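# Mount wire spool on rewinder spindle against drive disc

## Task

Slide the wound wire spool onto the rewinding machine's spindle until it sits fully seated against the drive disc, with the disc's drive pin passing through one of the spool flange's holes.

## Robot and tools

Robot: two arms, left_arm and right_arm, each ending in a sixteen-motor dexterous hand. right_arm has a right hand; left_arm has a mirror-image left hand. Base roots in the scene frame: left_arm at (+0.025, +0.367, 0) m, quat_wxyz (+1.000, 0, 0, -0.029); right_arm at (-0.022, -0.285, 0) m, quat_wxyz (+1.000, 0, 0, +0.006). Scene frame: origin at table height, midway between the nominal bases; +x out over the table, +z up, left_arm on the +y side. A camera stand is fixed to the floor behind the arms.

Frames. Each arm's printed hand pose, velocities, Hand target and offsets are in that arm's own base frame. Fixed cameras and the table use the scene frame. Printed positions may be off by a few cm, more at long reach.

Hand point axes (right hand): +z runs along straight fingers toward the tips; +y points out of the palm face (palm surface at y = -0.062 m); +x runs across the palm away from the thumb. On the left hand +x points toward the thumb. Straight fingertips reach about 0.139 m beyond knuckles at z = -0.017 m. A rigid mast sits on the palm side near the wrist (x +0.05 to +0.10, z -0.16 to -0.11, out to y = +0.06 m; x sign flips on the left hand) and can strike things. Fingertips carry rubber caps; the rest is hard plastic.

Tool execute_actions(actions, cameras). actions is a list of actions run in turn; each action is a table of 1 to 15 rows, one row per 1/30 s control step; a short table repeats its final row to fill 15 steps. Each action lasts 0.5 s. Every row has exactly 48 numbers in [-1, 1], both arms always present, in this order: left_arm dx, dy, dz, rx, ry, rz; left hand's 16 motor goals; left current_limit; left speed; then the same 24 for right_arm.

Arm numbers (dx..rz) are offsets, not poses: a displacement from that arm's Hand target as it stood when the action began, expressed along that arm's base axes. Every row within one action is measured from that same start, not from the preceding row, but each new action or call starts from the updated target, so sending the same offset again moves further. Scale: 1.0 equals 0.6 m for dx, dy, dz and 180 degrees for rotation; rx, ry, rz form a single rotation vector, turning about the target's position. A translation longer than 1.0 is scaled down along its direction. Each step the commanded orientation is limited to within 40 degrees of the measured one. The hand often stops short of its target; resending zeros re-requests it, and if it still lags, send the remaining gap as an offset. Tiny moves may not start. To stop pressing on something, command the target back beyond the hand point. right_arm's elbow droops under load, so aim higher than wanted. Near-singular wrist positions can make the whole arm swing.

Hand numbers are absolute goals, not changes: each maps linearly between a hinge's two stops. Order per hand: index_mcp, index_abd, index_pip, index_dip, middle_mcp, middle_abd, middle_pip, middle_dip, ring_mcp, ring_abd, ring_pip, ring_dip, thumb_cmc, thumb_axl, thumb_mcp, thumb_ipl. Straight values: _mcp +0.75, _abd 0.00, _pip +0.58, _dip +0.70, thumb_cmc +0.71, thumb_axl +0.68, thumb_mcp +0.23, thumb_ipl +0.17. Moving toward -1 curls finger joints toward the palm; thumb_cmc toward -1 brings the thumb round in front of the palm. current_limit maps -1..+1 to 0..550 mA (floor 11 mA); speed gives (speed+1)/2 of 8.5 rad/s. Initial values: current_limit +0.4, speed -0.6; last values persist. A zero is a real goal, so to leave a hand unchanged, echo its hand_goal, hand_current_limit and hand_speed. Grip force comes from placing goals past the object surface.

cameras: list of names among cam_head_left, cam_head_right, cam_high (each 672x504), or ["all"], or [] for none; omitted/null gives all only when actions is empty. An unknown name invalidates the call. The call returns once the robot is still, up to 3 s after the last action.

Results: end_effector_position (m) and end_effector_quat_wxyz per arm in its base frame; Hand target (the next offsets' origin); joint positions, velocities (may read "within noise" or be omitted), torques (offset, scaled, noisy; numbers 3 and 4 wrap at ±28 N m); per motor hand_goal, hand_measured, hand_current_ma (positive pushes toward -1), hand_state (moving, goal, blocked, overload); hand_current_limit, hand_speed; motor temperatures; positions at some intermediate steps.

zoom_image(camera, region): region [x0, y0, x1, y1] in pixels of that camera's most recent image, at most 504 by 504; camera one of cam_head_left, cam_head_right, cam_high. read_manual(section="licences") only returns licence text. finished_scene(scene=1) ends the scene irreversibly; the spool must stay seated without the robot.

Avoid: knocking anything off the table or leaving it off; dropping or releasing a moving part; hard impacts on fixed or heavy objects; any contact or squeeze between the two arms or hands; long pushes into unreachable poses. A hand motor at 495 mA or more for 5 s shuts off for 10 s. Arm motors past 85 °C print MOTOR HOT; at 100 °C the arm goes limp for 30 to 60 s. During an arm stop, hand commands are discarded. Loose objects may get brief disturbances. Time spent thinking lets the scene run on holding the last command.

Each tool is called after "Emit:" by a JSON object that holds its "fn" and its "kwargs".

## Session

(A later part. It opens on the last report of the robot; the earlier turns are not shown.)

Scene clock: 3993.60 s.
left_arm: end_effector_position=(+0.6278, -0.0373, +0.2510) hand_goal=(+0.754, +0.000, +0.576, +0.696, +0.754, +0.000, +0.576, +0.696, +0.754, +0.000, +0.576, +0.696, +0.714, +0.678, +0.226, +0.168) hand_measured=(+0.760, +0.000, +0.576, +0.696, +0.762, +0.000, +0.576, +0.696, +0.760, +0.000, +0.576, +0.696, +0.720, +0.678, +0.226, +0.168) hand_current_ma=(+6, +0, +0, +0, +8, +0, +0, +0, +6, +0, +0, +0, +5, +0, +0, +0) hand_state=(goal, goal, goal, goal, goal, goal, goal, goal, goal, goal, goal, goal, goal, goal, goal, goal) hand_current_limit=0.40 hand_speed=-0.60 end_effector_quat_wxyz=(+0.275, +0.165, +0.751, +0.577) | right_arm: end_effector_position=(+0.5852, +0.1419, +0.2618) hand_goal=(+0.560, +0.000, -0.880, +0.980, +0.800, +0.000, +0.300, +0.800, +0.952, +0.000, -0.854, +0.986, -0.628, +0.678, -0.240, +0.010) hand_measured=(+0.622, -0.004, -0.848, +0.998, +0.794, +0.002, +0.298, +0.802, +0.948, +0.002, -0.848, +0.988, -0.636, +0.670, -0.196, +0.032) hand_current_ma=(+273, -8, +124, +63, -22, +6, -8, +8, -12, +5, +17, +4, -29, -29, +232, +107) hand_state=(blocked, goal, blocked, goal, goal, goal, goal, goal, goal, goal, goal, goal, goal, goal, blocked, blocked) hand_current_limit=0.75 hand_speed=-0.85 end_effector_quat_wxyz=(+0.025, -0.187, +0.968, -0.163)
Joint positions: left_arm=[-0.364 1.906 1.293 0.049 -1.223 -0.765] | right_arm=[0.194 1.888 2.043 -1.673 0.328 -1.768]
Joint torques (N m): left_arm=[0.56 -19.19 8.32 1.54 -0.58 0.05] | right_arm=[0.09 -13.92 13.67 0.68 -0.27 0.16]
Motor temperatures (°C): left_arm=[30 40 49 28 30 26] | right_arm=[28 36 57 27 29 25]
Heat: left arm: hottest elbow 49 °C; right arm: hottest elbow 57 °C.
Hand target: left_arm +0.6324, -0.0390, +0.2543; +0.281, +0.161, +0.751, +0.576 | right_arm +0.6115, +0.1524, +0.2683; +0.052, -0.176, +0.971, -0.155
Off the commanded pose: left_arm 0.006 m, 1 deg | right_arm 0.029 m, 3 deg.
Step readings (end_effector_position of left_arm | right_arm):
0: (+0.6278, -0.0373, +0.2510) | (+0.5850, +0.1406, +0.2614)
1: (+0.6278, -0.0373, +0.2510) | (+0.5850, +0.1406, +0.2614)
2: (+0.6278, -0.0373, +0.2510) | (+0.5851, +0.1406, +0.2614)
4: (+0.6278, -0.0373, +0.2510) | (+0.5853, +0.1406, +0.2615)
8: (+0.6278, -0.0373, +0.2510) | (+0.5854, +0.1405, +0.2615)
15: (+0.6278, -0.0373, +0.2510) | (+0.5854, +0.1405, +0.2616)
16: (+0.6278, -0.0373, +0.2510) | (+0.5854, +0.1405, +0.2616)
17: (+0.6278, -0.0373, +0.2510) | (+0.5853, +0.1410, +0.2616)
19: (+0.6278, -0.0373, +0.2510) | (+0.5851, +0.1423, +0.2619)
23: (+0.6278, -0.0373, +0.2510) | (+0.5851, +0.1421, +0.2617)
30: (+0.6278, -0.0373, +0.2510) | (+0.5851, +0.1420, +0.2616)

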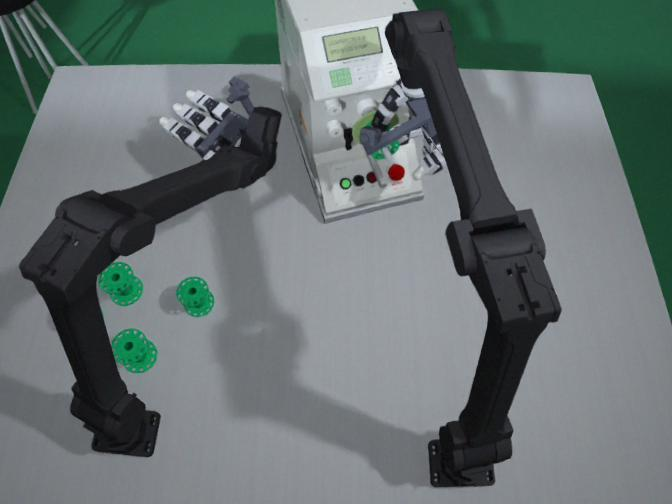

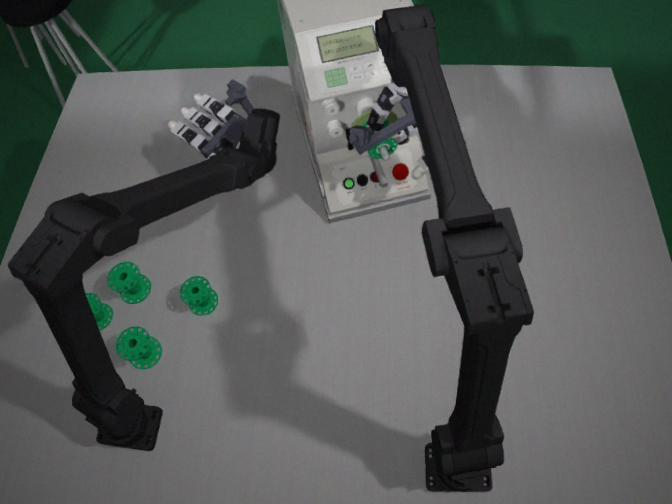

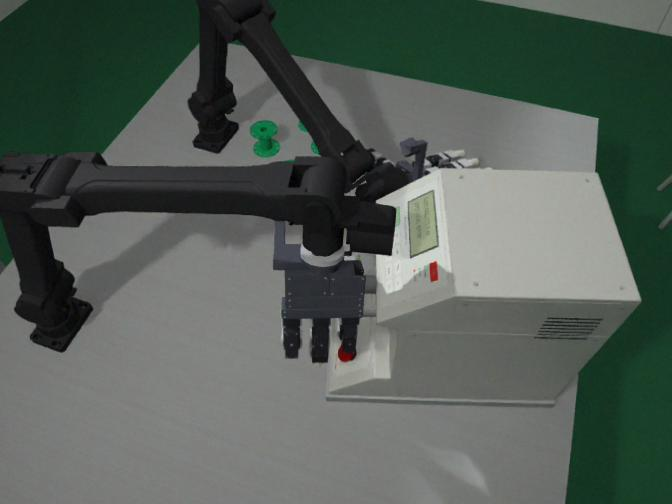

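Emit:
{"fn": "execute_actions", "kwargs": {"actions": [[[0,0,0,0,0,0,0.754,0,0.576,0.696,0.754,0,0.576,0.696,0.754,0,0.576,0.696,0.714,0.678,0.226,0.168,0.4,-0.6,-0.012,-0.004,-0.002,0,0,0,0.60,0,-0.87,0.98,0.80,0,0.30,0.80,0.952,0,-0.854,0.986,-0.629,0.678,-0.20,0.02,0.75,-0.88]],[[0,0,0,0,0,0,0.754,0,0.576,0.696,0.754,0,0.576,0.696,0.754,0,0.576,0.696,0.714,0.678,0.226,0.168,0.4,-0.6,0,0,0,0,0,0,0.67,0,-0.80,0.98,0.80,0,0.30,0.80,0.952,0,-0.854,0.986,-0.629,0.678,-0.08,0.05,0.75,-0.88]],[[0,0,0,0,0,0,0.754,0,0.576,0.696,0.754,0,0.576,0.696,0.754,0,0.576,0.696,0.714,0.678,0.226,0.168,0.4,-0.6,0,0,0,0,0,0,0.80,0,0.0,0.80,0.80,0,0.30,0.80,0.952,0,-0.854,0.986,-0.629,0.678,0.226,0.168,0.75,-0.7]],[[0,0,0,0,0,0,0.754,0,0.576,0.696,0.754,0,0.576,0.696,0.754,0,0.576,0.696,0.714,0.678,0.226,0.168,0.4,-0.6,0,0,0,0,0,0,0.80,0,0.30,0.80,0.80,0,0.30,0.80,0.952,0,-0.854,0.986,-0.629,0.678,0.226,0.168,0.75,-0.7]]], "cameras": ["cam_head_left","cam_head_right","cam_high"]}}

Emit:
{"fn": "zoom_image", "kwargs": {"camera": "cam_head_left", "region": [340, 90, 450, 200]}}

Scene clock: 4009.73 s.
left_arm: end_effector_position=(+0.6278, -0.0373, +0.2510) hand_goal=(+0.754, +0.000, +0.576, +0.696, +0.754, +0.000, +0.576, +0.696, +0.754, +0.000, +0.576, +0.696, +0.714, +0.678, +0.226, +0.168) hand_measured=(+0.760, +0.000, +0.576, +0.696, +0.762, +0.000, +0.576, +0.696, +0.760, +0.000, +0.576, +0.696, +0.720, +0.678, +0.226, +0.168) hand_current_ma=(+6, +0, +0, +0, +8, +0, +0, +0, +6, +0, +0, +0, +5, +0, +0, +0) hand_state=(goal, goal, goal, goal, goal, goal, goal, goal, goal, goal, goal, goal, goal, goal, goal, goal) hand_current_limit=0.40 hand_speed=-0.60 end_effector_quat_wxyz=(+0.275, +0.165, +0.751, +0.577) | right_arm: end_effector_position=(+0.5918, +0.1453, +0.2628) hand_goal=(+0.800, +0.000, +0.300, +0.800, +0.800, +0.000, +0.300, +0.800, +0.952, +0.000, -0.854, +0.986, -0.628, +0.678, +0.226, +0.168) hand_measured=(+0.794, -0.002, +0.296, +0.804, +0.794, +0.002, +0.298, +0.802, +0.948, +0.002, -0.848, +0.988, -0.630, +0.676, +0.216, +0.164) hand_current_ma=(-21, -7, -10, +9, -22, +6, -8, +8, -12, +5, +17, +4, -5, -8, -44, -17) hand_state=(goal, goal, goal, goal, goal, goal, goal, goal, goal, goal, goal, goal, goal, goal, goal, goal) hand_current_limit=0.75 hand_speed=-0.70 end_effector_quat_wxyz=(+0.038, -0.181, +0.970, -0.157)
Joint positions: left_arm=[-0.364 1.906 1.293 0.049 -1.223 -0.765] | right_arm=[0.193 1.888 2.043 -1.649 0.316 -1.758]
Joint torques (N m): left_arm=[0.38 -19.55 8.34 1.5 -0.59 0.03] | right_arm=[0.09 -15.79 11.03 0.36 0.16 0.05]
Motor temperatures (°C): left_arm=[30 40 49 28 30 26] | right_arm=[28 36 57 27 29 25]
Heat: left arm: hottest elbow 49 °C; right arm: hottest elbow 57 °C.
Hand target: left_arm +0.6324, -0.0390, +0.2543; +0.281, +0.161, +0.751, +0.576 | right_arm +0.6044, +0.1502, +0.2671; +0.052, -0.176, +0.971, -0.155
Off the commanded pose: left_arm 0.006 m, 1 deg | right_arm 0.014 m, 2 deg.
Step readings (end_effector_position of left_arm | right_arm):
0: (+0.6278, -0.0373, +0.2510) | (+0.5852, +0.1419, +0.2618)
1: (+0.6278, -0.0373, +0.2510) | (+0.5852, +0.1419, +0.2618)
2: (+0.6278, -0.0373, +0.2510) | (+0.5852, +0.1419, +0.2618)
4: (+0.6278, -0.0373, +0.2510) | (+0.5851, +0.1422, +0.2618)
8: (+0.6278, -0.0373, +0.2510) | (+0.5851, +0.1420, +0.2618)
15: (+0.6278, -0.0373, +0.2510) | (+0.5851, +0.1420, +0.2618)
16: (+0.6278, -0.0373, +0.2510) | (+0.5851, +0.1420, +0.2618)
17: (+0.6278, -0.0373, +0.2510) | (+0.5851, +0.1421, +0.2619)
19: (+0.6278, -0.0373, +0.2510) | (+0.5850, +0.1425, +0.2619)
23: (+0.6278, -0.0373, +0.2510) | (+0.5848, +0.1429, +0.2620)
30: (+0.6278, -0.0373, +0.2510) | (+0.5848, +0.1429, +0.2620)
31: (+0.6278, -0.0373, +0.2510) | (+0.5848, +0.1429, +0.2620)
32: (+0.6278, -0.0373, +0.2510) | (+0.5848, +0.1430, +0.2620)
34: (+0.6278, -0.0373, +0.2510) | (+0.5847, +0.1436, +0.2621)
38: (+0.6278, -0.0373, +0.2510) | (+0.5867, +0.1442, +0.2623)
45: (+0.6278, -0.0373, +0.2510) | (+0.5916, +0.1453, +0.2627)
46: (+0.6278, -0.0373, +0.2510) | (+0.5917, +0.1453, +0.2627)
47: (+0.6278, -0.0373, +0.2510) | (+0.5917, +0.1453, +0.2627)
49: (+0.6278, -0.0373, +0.2510) | (+0.5917, +0.1453, +0.2627)
53: (+0.6278, -0.0373, +0.2510) | (+0.5918, +0.1453, +0.2628)
60: (+0.6278, -0.0373, +0.2510) | (+0.5918, +0.1453, +0.2628)

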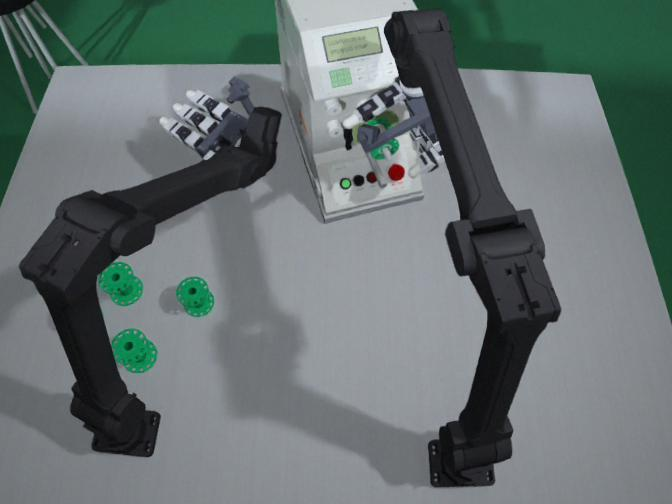

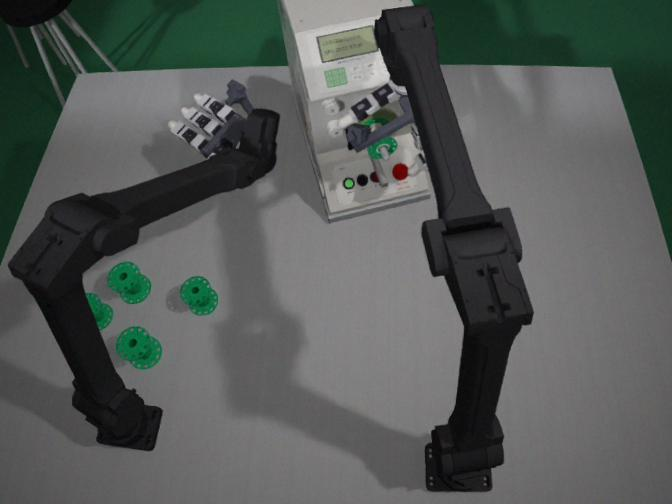

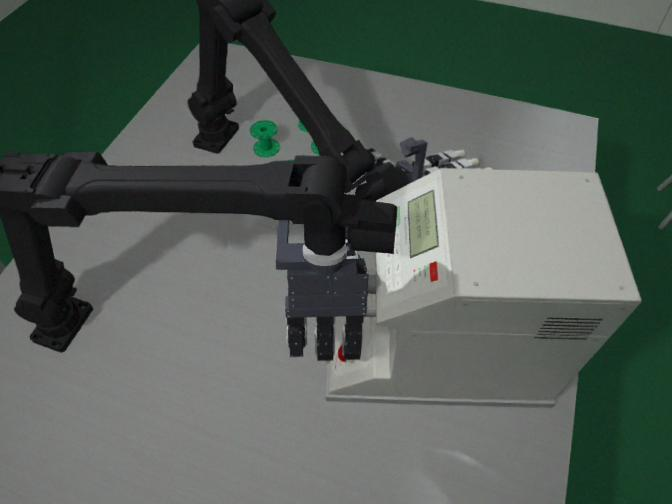

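Scaled by 4.582 from the camera's 672x504 image, which has a finer 960x720 frame.

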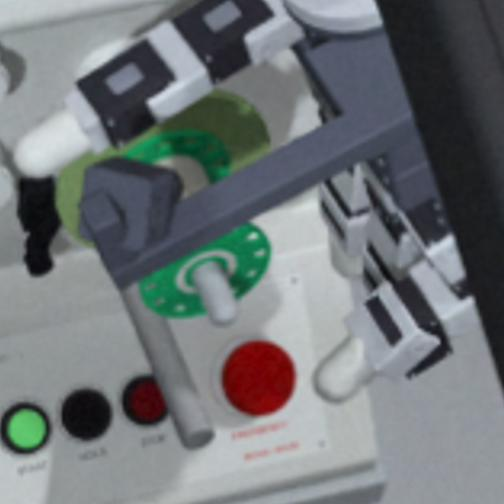

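Emit:
{"fn": "execute_actions", "kwargs": {"actions": [[[0,0,0,0,0,0,0.754,0,0.576,0.696,0.754,0,0.576,0.696,0.754,0,0.576,0.696,0.714,0.678,0.226,0.168,0.4,-0.6,-0.0333,-0.0107,0.005,0.008,0.0026,0,0.80,0,0.30,0.80,0.80,0,0.30,0.80,0.952,0,-0.854,0.986,-0.629,0.678,0.226,0.168,0.75,-0.7]],[[0,0,0,0,0,0,0.754,0,0.576,0.696,0.754,0,0.576,0.696,0.754,0,0.576,0.696,0.714,0.678,0.226,0.168,0.4,-0.6,-0.0333,-0.0107,0.008,0.007,0.0023,0,0.80,0,0.30,0.80,0.80,0,0.30,0.80,0.952,0,-0.854,0.986,-0.629,0.678,0.226,0.168,0.75,-0.7]],[[0,0,0,0,0,0,0.754,0,0.576,0.696,0.754,0,0.576,0.696,0.754,0,0.576,0.696,0.714,0.678,0.226,0.168,0.4,-0.6,-0.0333,-0.0107,0.01,0,0,0,0.80,0,0.30,0.80,0.80,0,0.30,0.80,0.952,0,-0.854,0.986,-0.629,0.678,0.226,0.168,0.75,-0.7]],[[0,0,0,0,0,0,0.754,0,0.576,0.696,0.754,0,0.576,0.696,0.754,0,0.576,0.696,0.714,0.678,0.226,0.168,0.4,-0.6,-0.0333,-0.0107,0.01,0,0,0,0.80,0,0.30,0.80,0.80,0,0.30,0.80,0.952,0,-0.854,0.986,-0.629,0.678,0.226,0.168,0.75,-0.7]],[[0,0,0,0,0,0,0.754,0,0.576,0.696,0.754,0,0.576,0.696,0.754,0,0.576,0.696,0.714,0.678,0.226,0.168,0.4,-0.6,-0.0333,-0.02,0.006,0,0,0,0.80,0,0.30,0.80,0.80,0,0.30,0.80,0.952,0,-0.854,0.986,-0.629,0.678,0.226,0.168,0.75,-0.7]],[[0,0,0,0,0,0,0.754,0,0.576,0.696,0.754,0,0.576,0.696,0.754,0,0.576,0.696,0.714,0.678,0.226,0.168,0.4,-0.6,-0.0333,-0.04,0.004,0,0,0,0.80,0,0.30,0.80,0.80,0,0.30,0.80,0.952,0,-0.854,0.986,-0.629,0.678,0.226,0.168,0.75,-0.7]],[[0,0,0,0,0,0,0.754,0,0.576,0.696,0.754,0,0.576,0.696,0.754,0,0.576,0.696,0.714,0.678,0.226,0.168,0.4,-0.6,-0.0333,-0.045,0.0,0,0,0,0.80,0,0.30,0.80,0.80,0,0.30,0.80,0.952,0,-0.854,0.986,-0.629,0.678,0.226,0.168,0.75,-0.7]]], "cameras": ["all"]}}

Emit:
{"fn": "zoom_image", "kwargs": {"camera": "cam_high", "region": [300, 250, 370, 320]}}

Emit:
{"fn": "zoom_image", "kwargs": {"camera": "cam_head_left", "region": [350, 110, 410, 170]}}

Emit:
{"fn": "zoom_image", "kwargs": {"camera": "cam_head_left", "region": [360, 115, 400, 145]}}

Emit:
{"fn": "zoom_image", "kwargs": {"camera": "cam_high", "region": [340, 260, 370, 310]}}

Scene clock: 4036.63 s.
left_arm: end_effector_position=(+0.6278, -0.0373, +0.2510) hand_goal=(+0.754, +0.000, +0.576, +0.696, +0.754, +0.000, +0.576, +0.696, +0.754, +0.000, +0.576, +0.696, +0.714, +0.678, +0.226, +0.168) hand_measured=(+0.760, +0.000, +0.576, +0.696, +0.762, +0.000, +0.576, +0.696, +0.760, +0.000, +0.576, +0.696, +0.720, +0.678, +0.226, +0.168) hand_current_ma=(+6, +0, +0, +0, +8, +0, +0, +0, +6, +0, +0, +0, +5, +0, +0, +0) hand_state=(goal, goal, goal, goal, goal, goal, goal, goal, goal, goal, goal, goal, goal, goal, goal, goal) hand_current_limit=0.40 hand_speed=-0.60 end_effector_quat_wxyz=(+0.275, +0.165, +0.751, +0.577) | right_arm: end_effector_position=(+0.4681, +0.0614, +0.2966) hand_goal=(+0.800, +0.000, +0.300, +0.800, +0.800, +0.000, +0.300, +0.800, +0.952, +0.000, -0.854, +0.986, -0.628, +0.678, +0.226, +0.168) hand_measured=(+0.794, -0.002, +0.298, +0.804, +0.794, +0.002, +0.298, +0.802, +0.948, +0.002, -0.848, +0.988, -0.630, +0.676, +0.216, +0.164) hand_current_ma=(-21, -7, -8, +9, -22, +6, -8, +8, -12, +5, +17, +4, -3, -8, -42, -17) hand_state=(goal, goal, goal, goal, goal, goal, goal, goal, goal, goal, goal, goal, goal, goal, goal, goal) hand_current_limit=0.75 hand_speed=-0.70 end_effector_quat_wxyz=(+0.049, -0.173, +0.975, -0.133)
Joint positions: left_arm=[-0.364 1.906 1.293 0.049 -1.223 -0.765] | right_arm=[0.042 1.495 1.614 -1.554 0.25 -1.896]
Joint torques (N m): left_arm=[0.21 -19.43 8.27 1.5 -0.58 0.04] | right_arm=[-0.26 -11.93 6.75 0.5 0.08 -0.11]
Motor temperatures (°C): left_arm=[30 40 49 28 30 26] | right_arm=[28 37 55 27 29 25]
Heat: left arm: hottest elbow 49 °C; right arm: hottest elbow 55 °C.
Hand target: left_arm +0.6324, -0.0390, +0.2543; +0.281, +0.161, +0.751, +0.576 | right_arm +0.4644, +0.0614, +0.2927; +0.048, -0.176, +0.974, -0.131
Off the commanded pose: left_arm 0.006 m, 1 deg | right_arm 0.005 m, 0 deg.
Step readings (end_effector_position of left_arm | right_arm):
0: (+0.6278, -0.0373, +0.2510) | (+0.5918, +0.1453, +0.2628)
1: (+0.6278, -0.0373, +0.2510) | (+0.5918, +0.1454, +0.2628)
2: (+0.6278, -0.0373, +0.2510) | (+0.5921, +0.1462, +0.2629)
4: (+0.6278, -0.0373, +0.2510) | (+0.5929, +0.1486, +0.2635)
8: (+0.6278, -0.0373, +0.2510) | (+0.5893, +0.1491, +0.2645)
15: (+0.6278, -0.0373, +0.2510) | (+0.5862, +0.1482, +0.2711)
16: (+0.6278, -0.0373, +0.2510) | (+0.5860, +0.1480, +0.2714)
17: (+0.6278, -0.0373, +0.2510) | (+0.5853, +0.1480, +0.2713)
19: (+0.6278, -0.0373, +0.2510) | (+0.5792, +0.1480, +0.2698)
23: (+0.6278, -0.0373, +0.2510) | (+0.5690, +0.1442, +0.2697)
30: (+0.6278, -0.0373, +0.2510) | (+0.5670, +0.1405, +0.2774)
31: (+0.6278, -0.0373, +0.2510) | (+0.5668, +0.1402, +0.2777)
32: (+0.6278, -0.0373, +0.2510) | (+0.5661, +0.1399, +0.2771)
34: (+0.6278, -0.0373, +0.2510) | (+0.5605, +0.1388, +0.2751)
38: (+0.6278, -0.0373, +0.2510) | (+0.5506, +0.1363, +0.2751)
45: (+0.6278, -0.0373, +0.2510) | (+0.5468, +0.1349, +0.2841)
46: (+0.6278, -0.0373, +0.2510) | (+0.5465, +0.1349, +0.2843)
47: (+0.6278, -0.0373, +0.2510) | (+0.5458, +0.1346, +0.2842)
49: (+0.6278, -0.0373, +0.2510) | (+0.5405, +0.1333, +0.2818)
53: (+0.6278, -0.0373, +0.2510) | (+0.5310, +0.1303, +0.2818)
60: (+0.6278, -0.0373, +0.2510) | (+0.5275, +0.1284, +0.2904)
61: (+0.6278, -0.0373, +0.2510) | (+0.5272, +0.1284, +0.2904)
62: (+0.6278, -0.0373, +0.2510) | (+0.5265, +0.1276, +0.2900)
64: (+0.6278, -0.0373, +0.2510) | (+0.5209, +0.1253, +0.2873)
68: (+0.6278, -0.0373, +0.2510) | (+0.5106, +0.1195, +0.2861)
75: (+0.6278, -0.0373, +0.2510) | (+0.5073, +0.1148, +0.2940)
76: (+0.6278, -0.0373, +0.2510) | (+0.5070, +0.1148, +0.2941)
77: (+0.6278, -0.0373, +0.2510) | (+0.5064, +0.1136, +0.2935)
79: (+0.6278, -0.0373, +0.2510) | (+0.5012, +0.1105, +0.2907)
83: (+0.6278, -0.0373, +0.2510) | (+0.4905, +0.0981, +0.2889)
90: (+0.6278, -0.0373, +0.2510) | (+0.4881, +0.0887, +0.2968)
91: (+0.6278, -0.0373, +0.2510) | (+0.4879, +0.0887, +0.2969)
92: (+0.6278, -0.0373, +0.2510) | (+0.4872, +0.0878, +0.2962)
94: (+0.6278, -0.0373, +0.2510) | (+0.4818, +0.0852, +0.2929)
98: (+0.6278, -0.0373, +0.2510) | (+0.4708, +0.0716, +0.2900)
105: (+0.6278, -0.0373, +0.2510) | (+0.4683, +0.0613, +0.2965)

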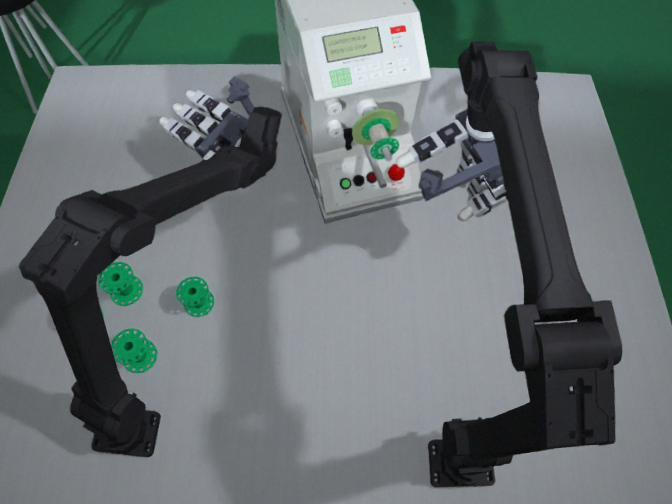

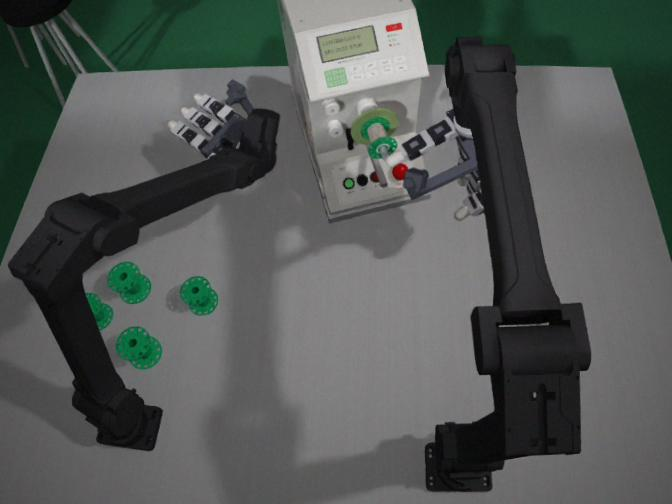

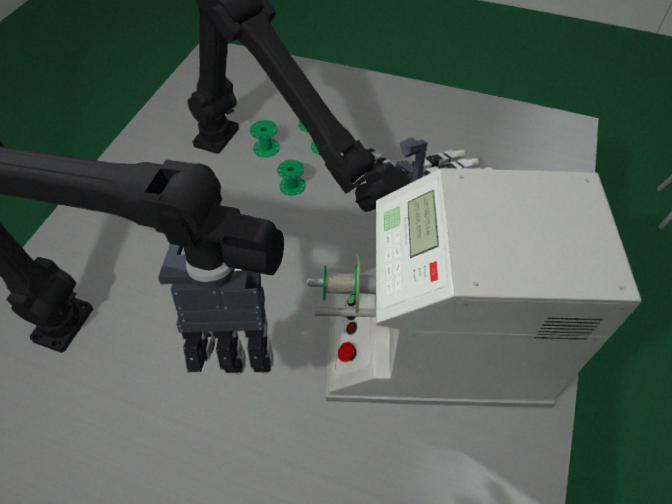

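Scaled by 7.200 from the camera's 672x504 image, which has a finer 960x720 frame.

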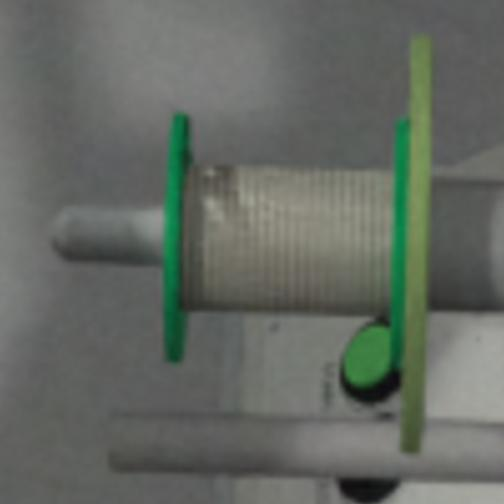

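Scaled by 8.400 from the camera's 672x504 image, which has a finer 960x720 frame.

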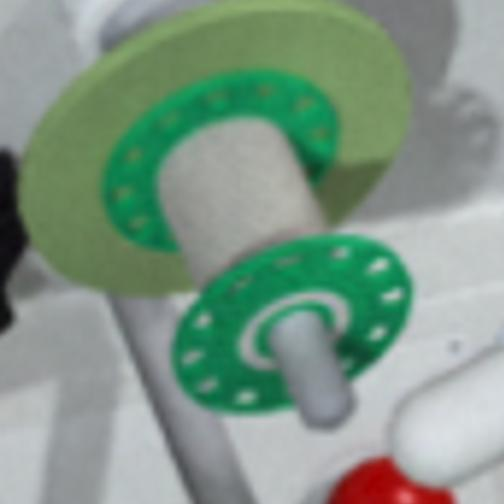

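Scaled by 12.600 from the camera's 672x504 image, which has a finer 960x720 frame.

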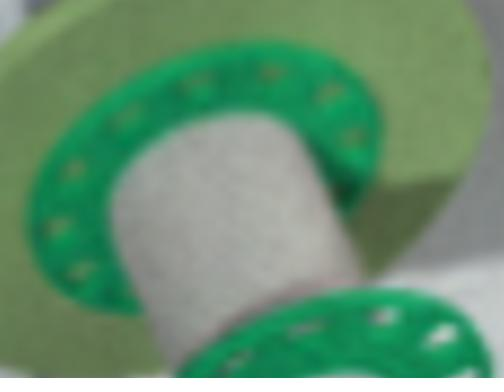

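Scaled by 10.080 from the camera's 672x504 image, which has a finer 960x720 frame.

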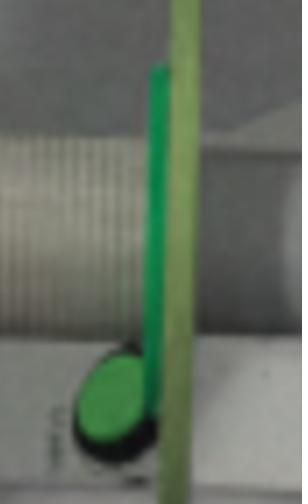

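Emit:
{"fn": "zoom_image", "kwargs": {"camera": "cam_high", "region": [350, 262, 364, 276]}}

Emit:
{"fn": "zoom_image", "kwargs": {"camera": "cam_high", "region": [348, 284, 364, 304]}}

Emit:
{"fn": "zoom_image", "kwargs": {"camera": "cam_head_right", "region": [350, 105, 400, 145]}}

Scaled by 36.000 from the camera's 672x504 image, which has a finer 960x720 frame.

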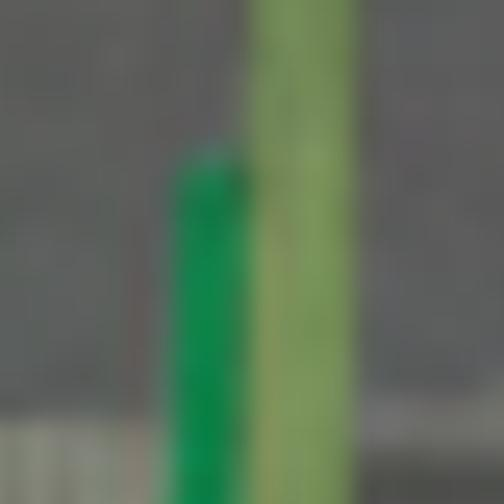

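Scaled by 25.200 from the camera's 672x504 image, which has a finer 960x720 frame.

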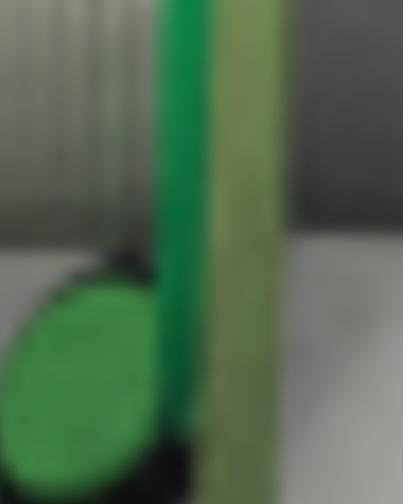

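Scaled by 10.080 from the camera's 672x504 image, which has a finer 960x720 frame.

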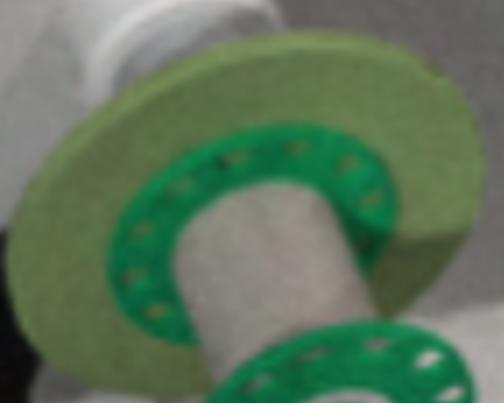

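Emit:
{"fn": "finished_scene", "kwargs": {"scene": 1}}

The scene is finished: the task was done.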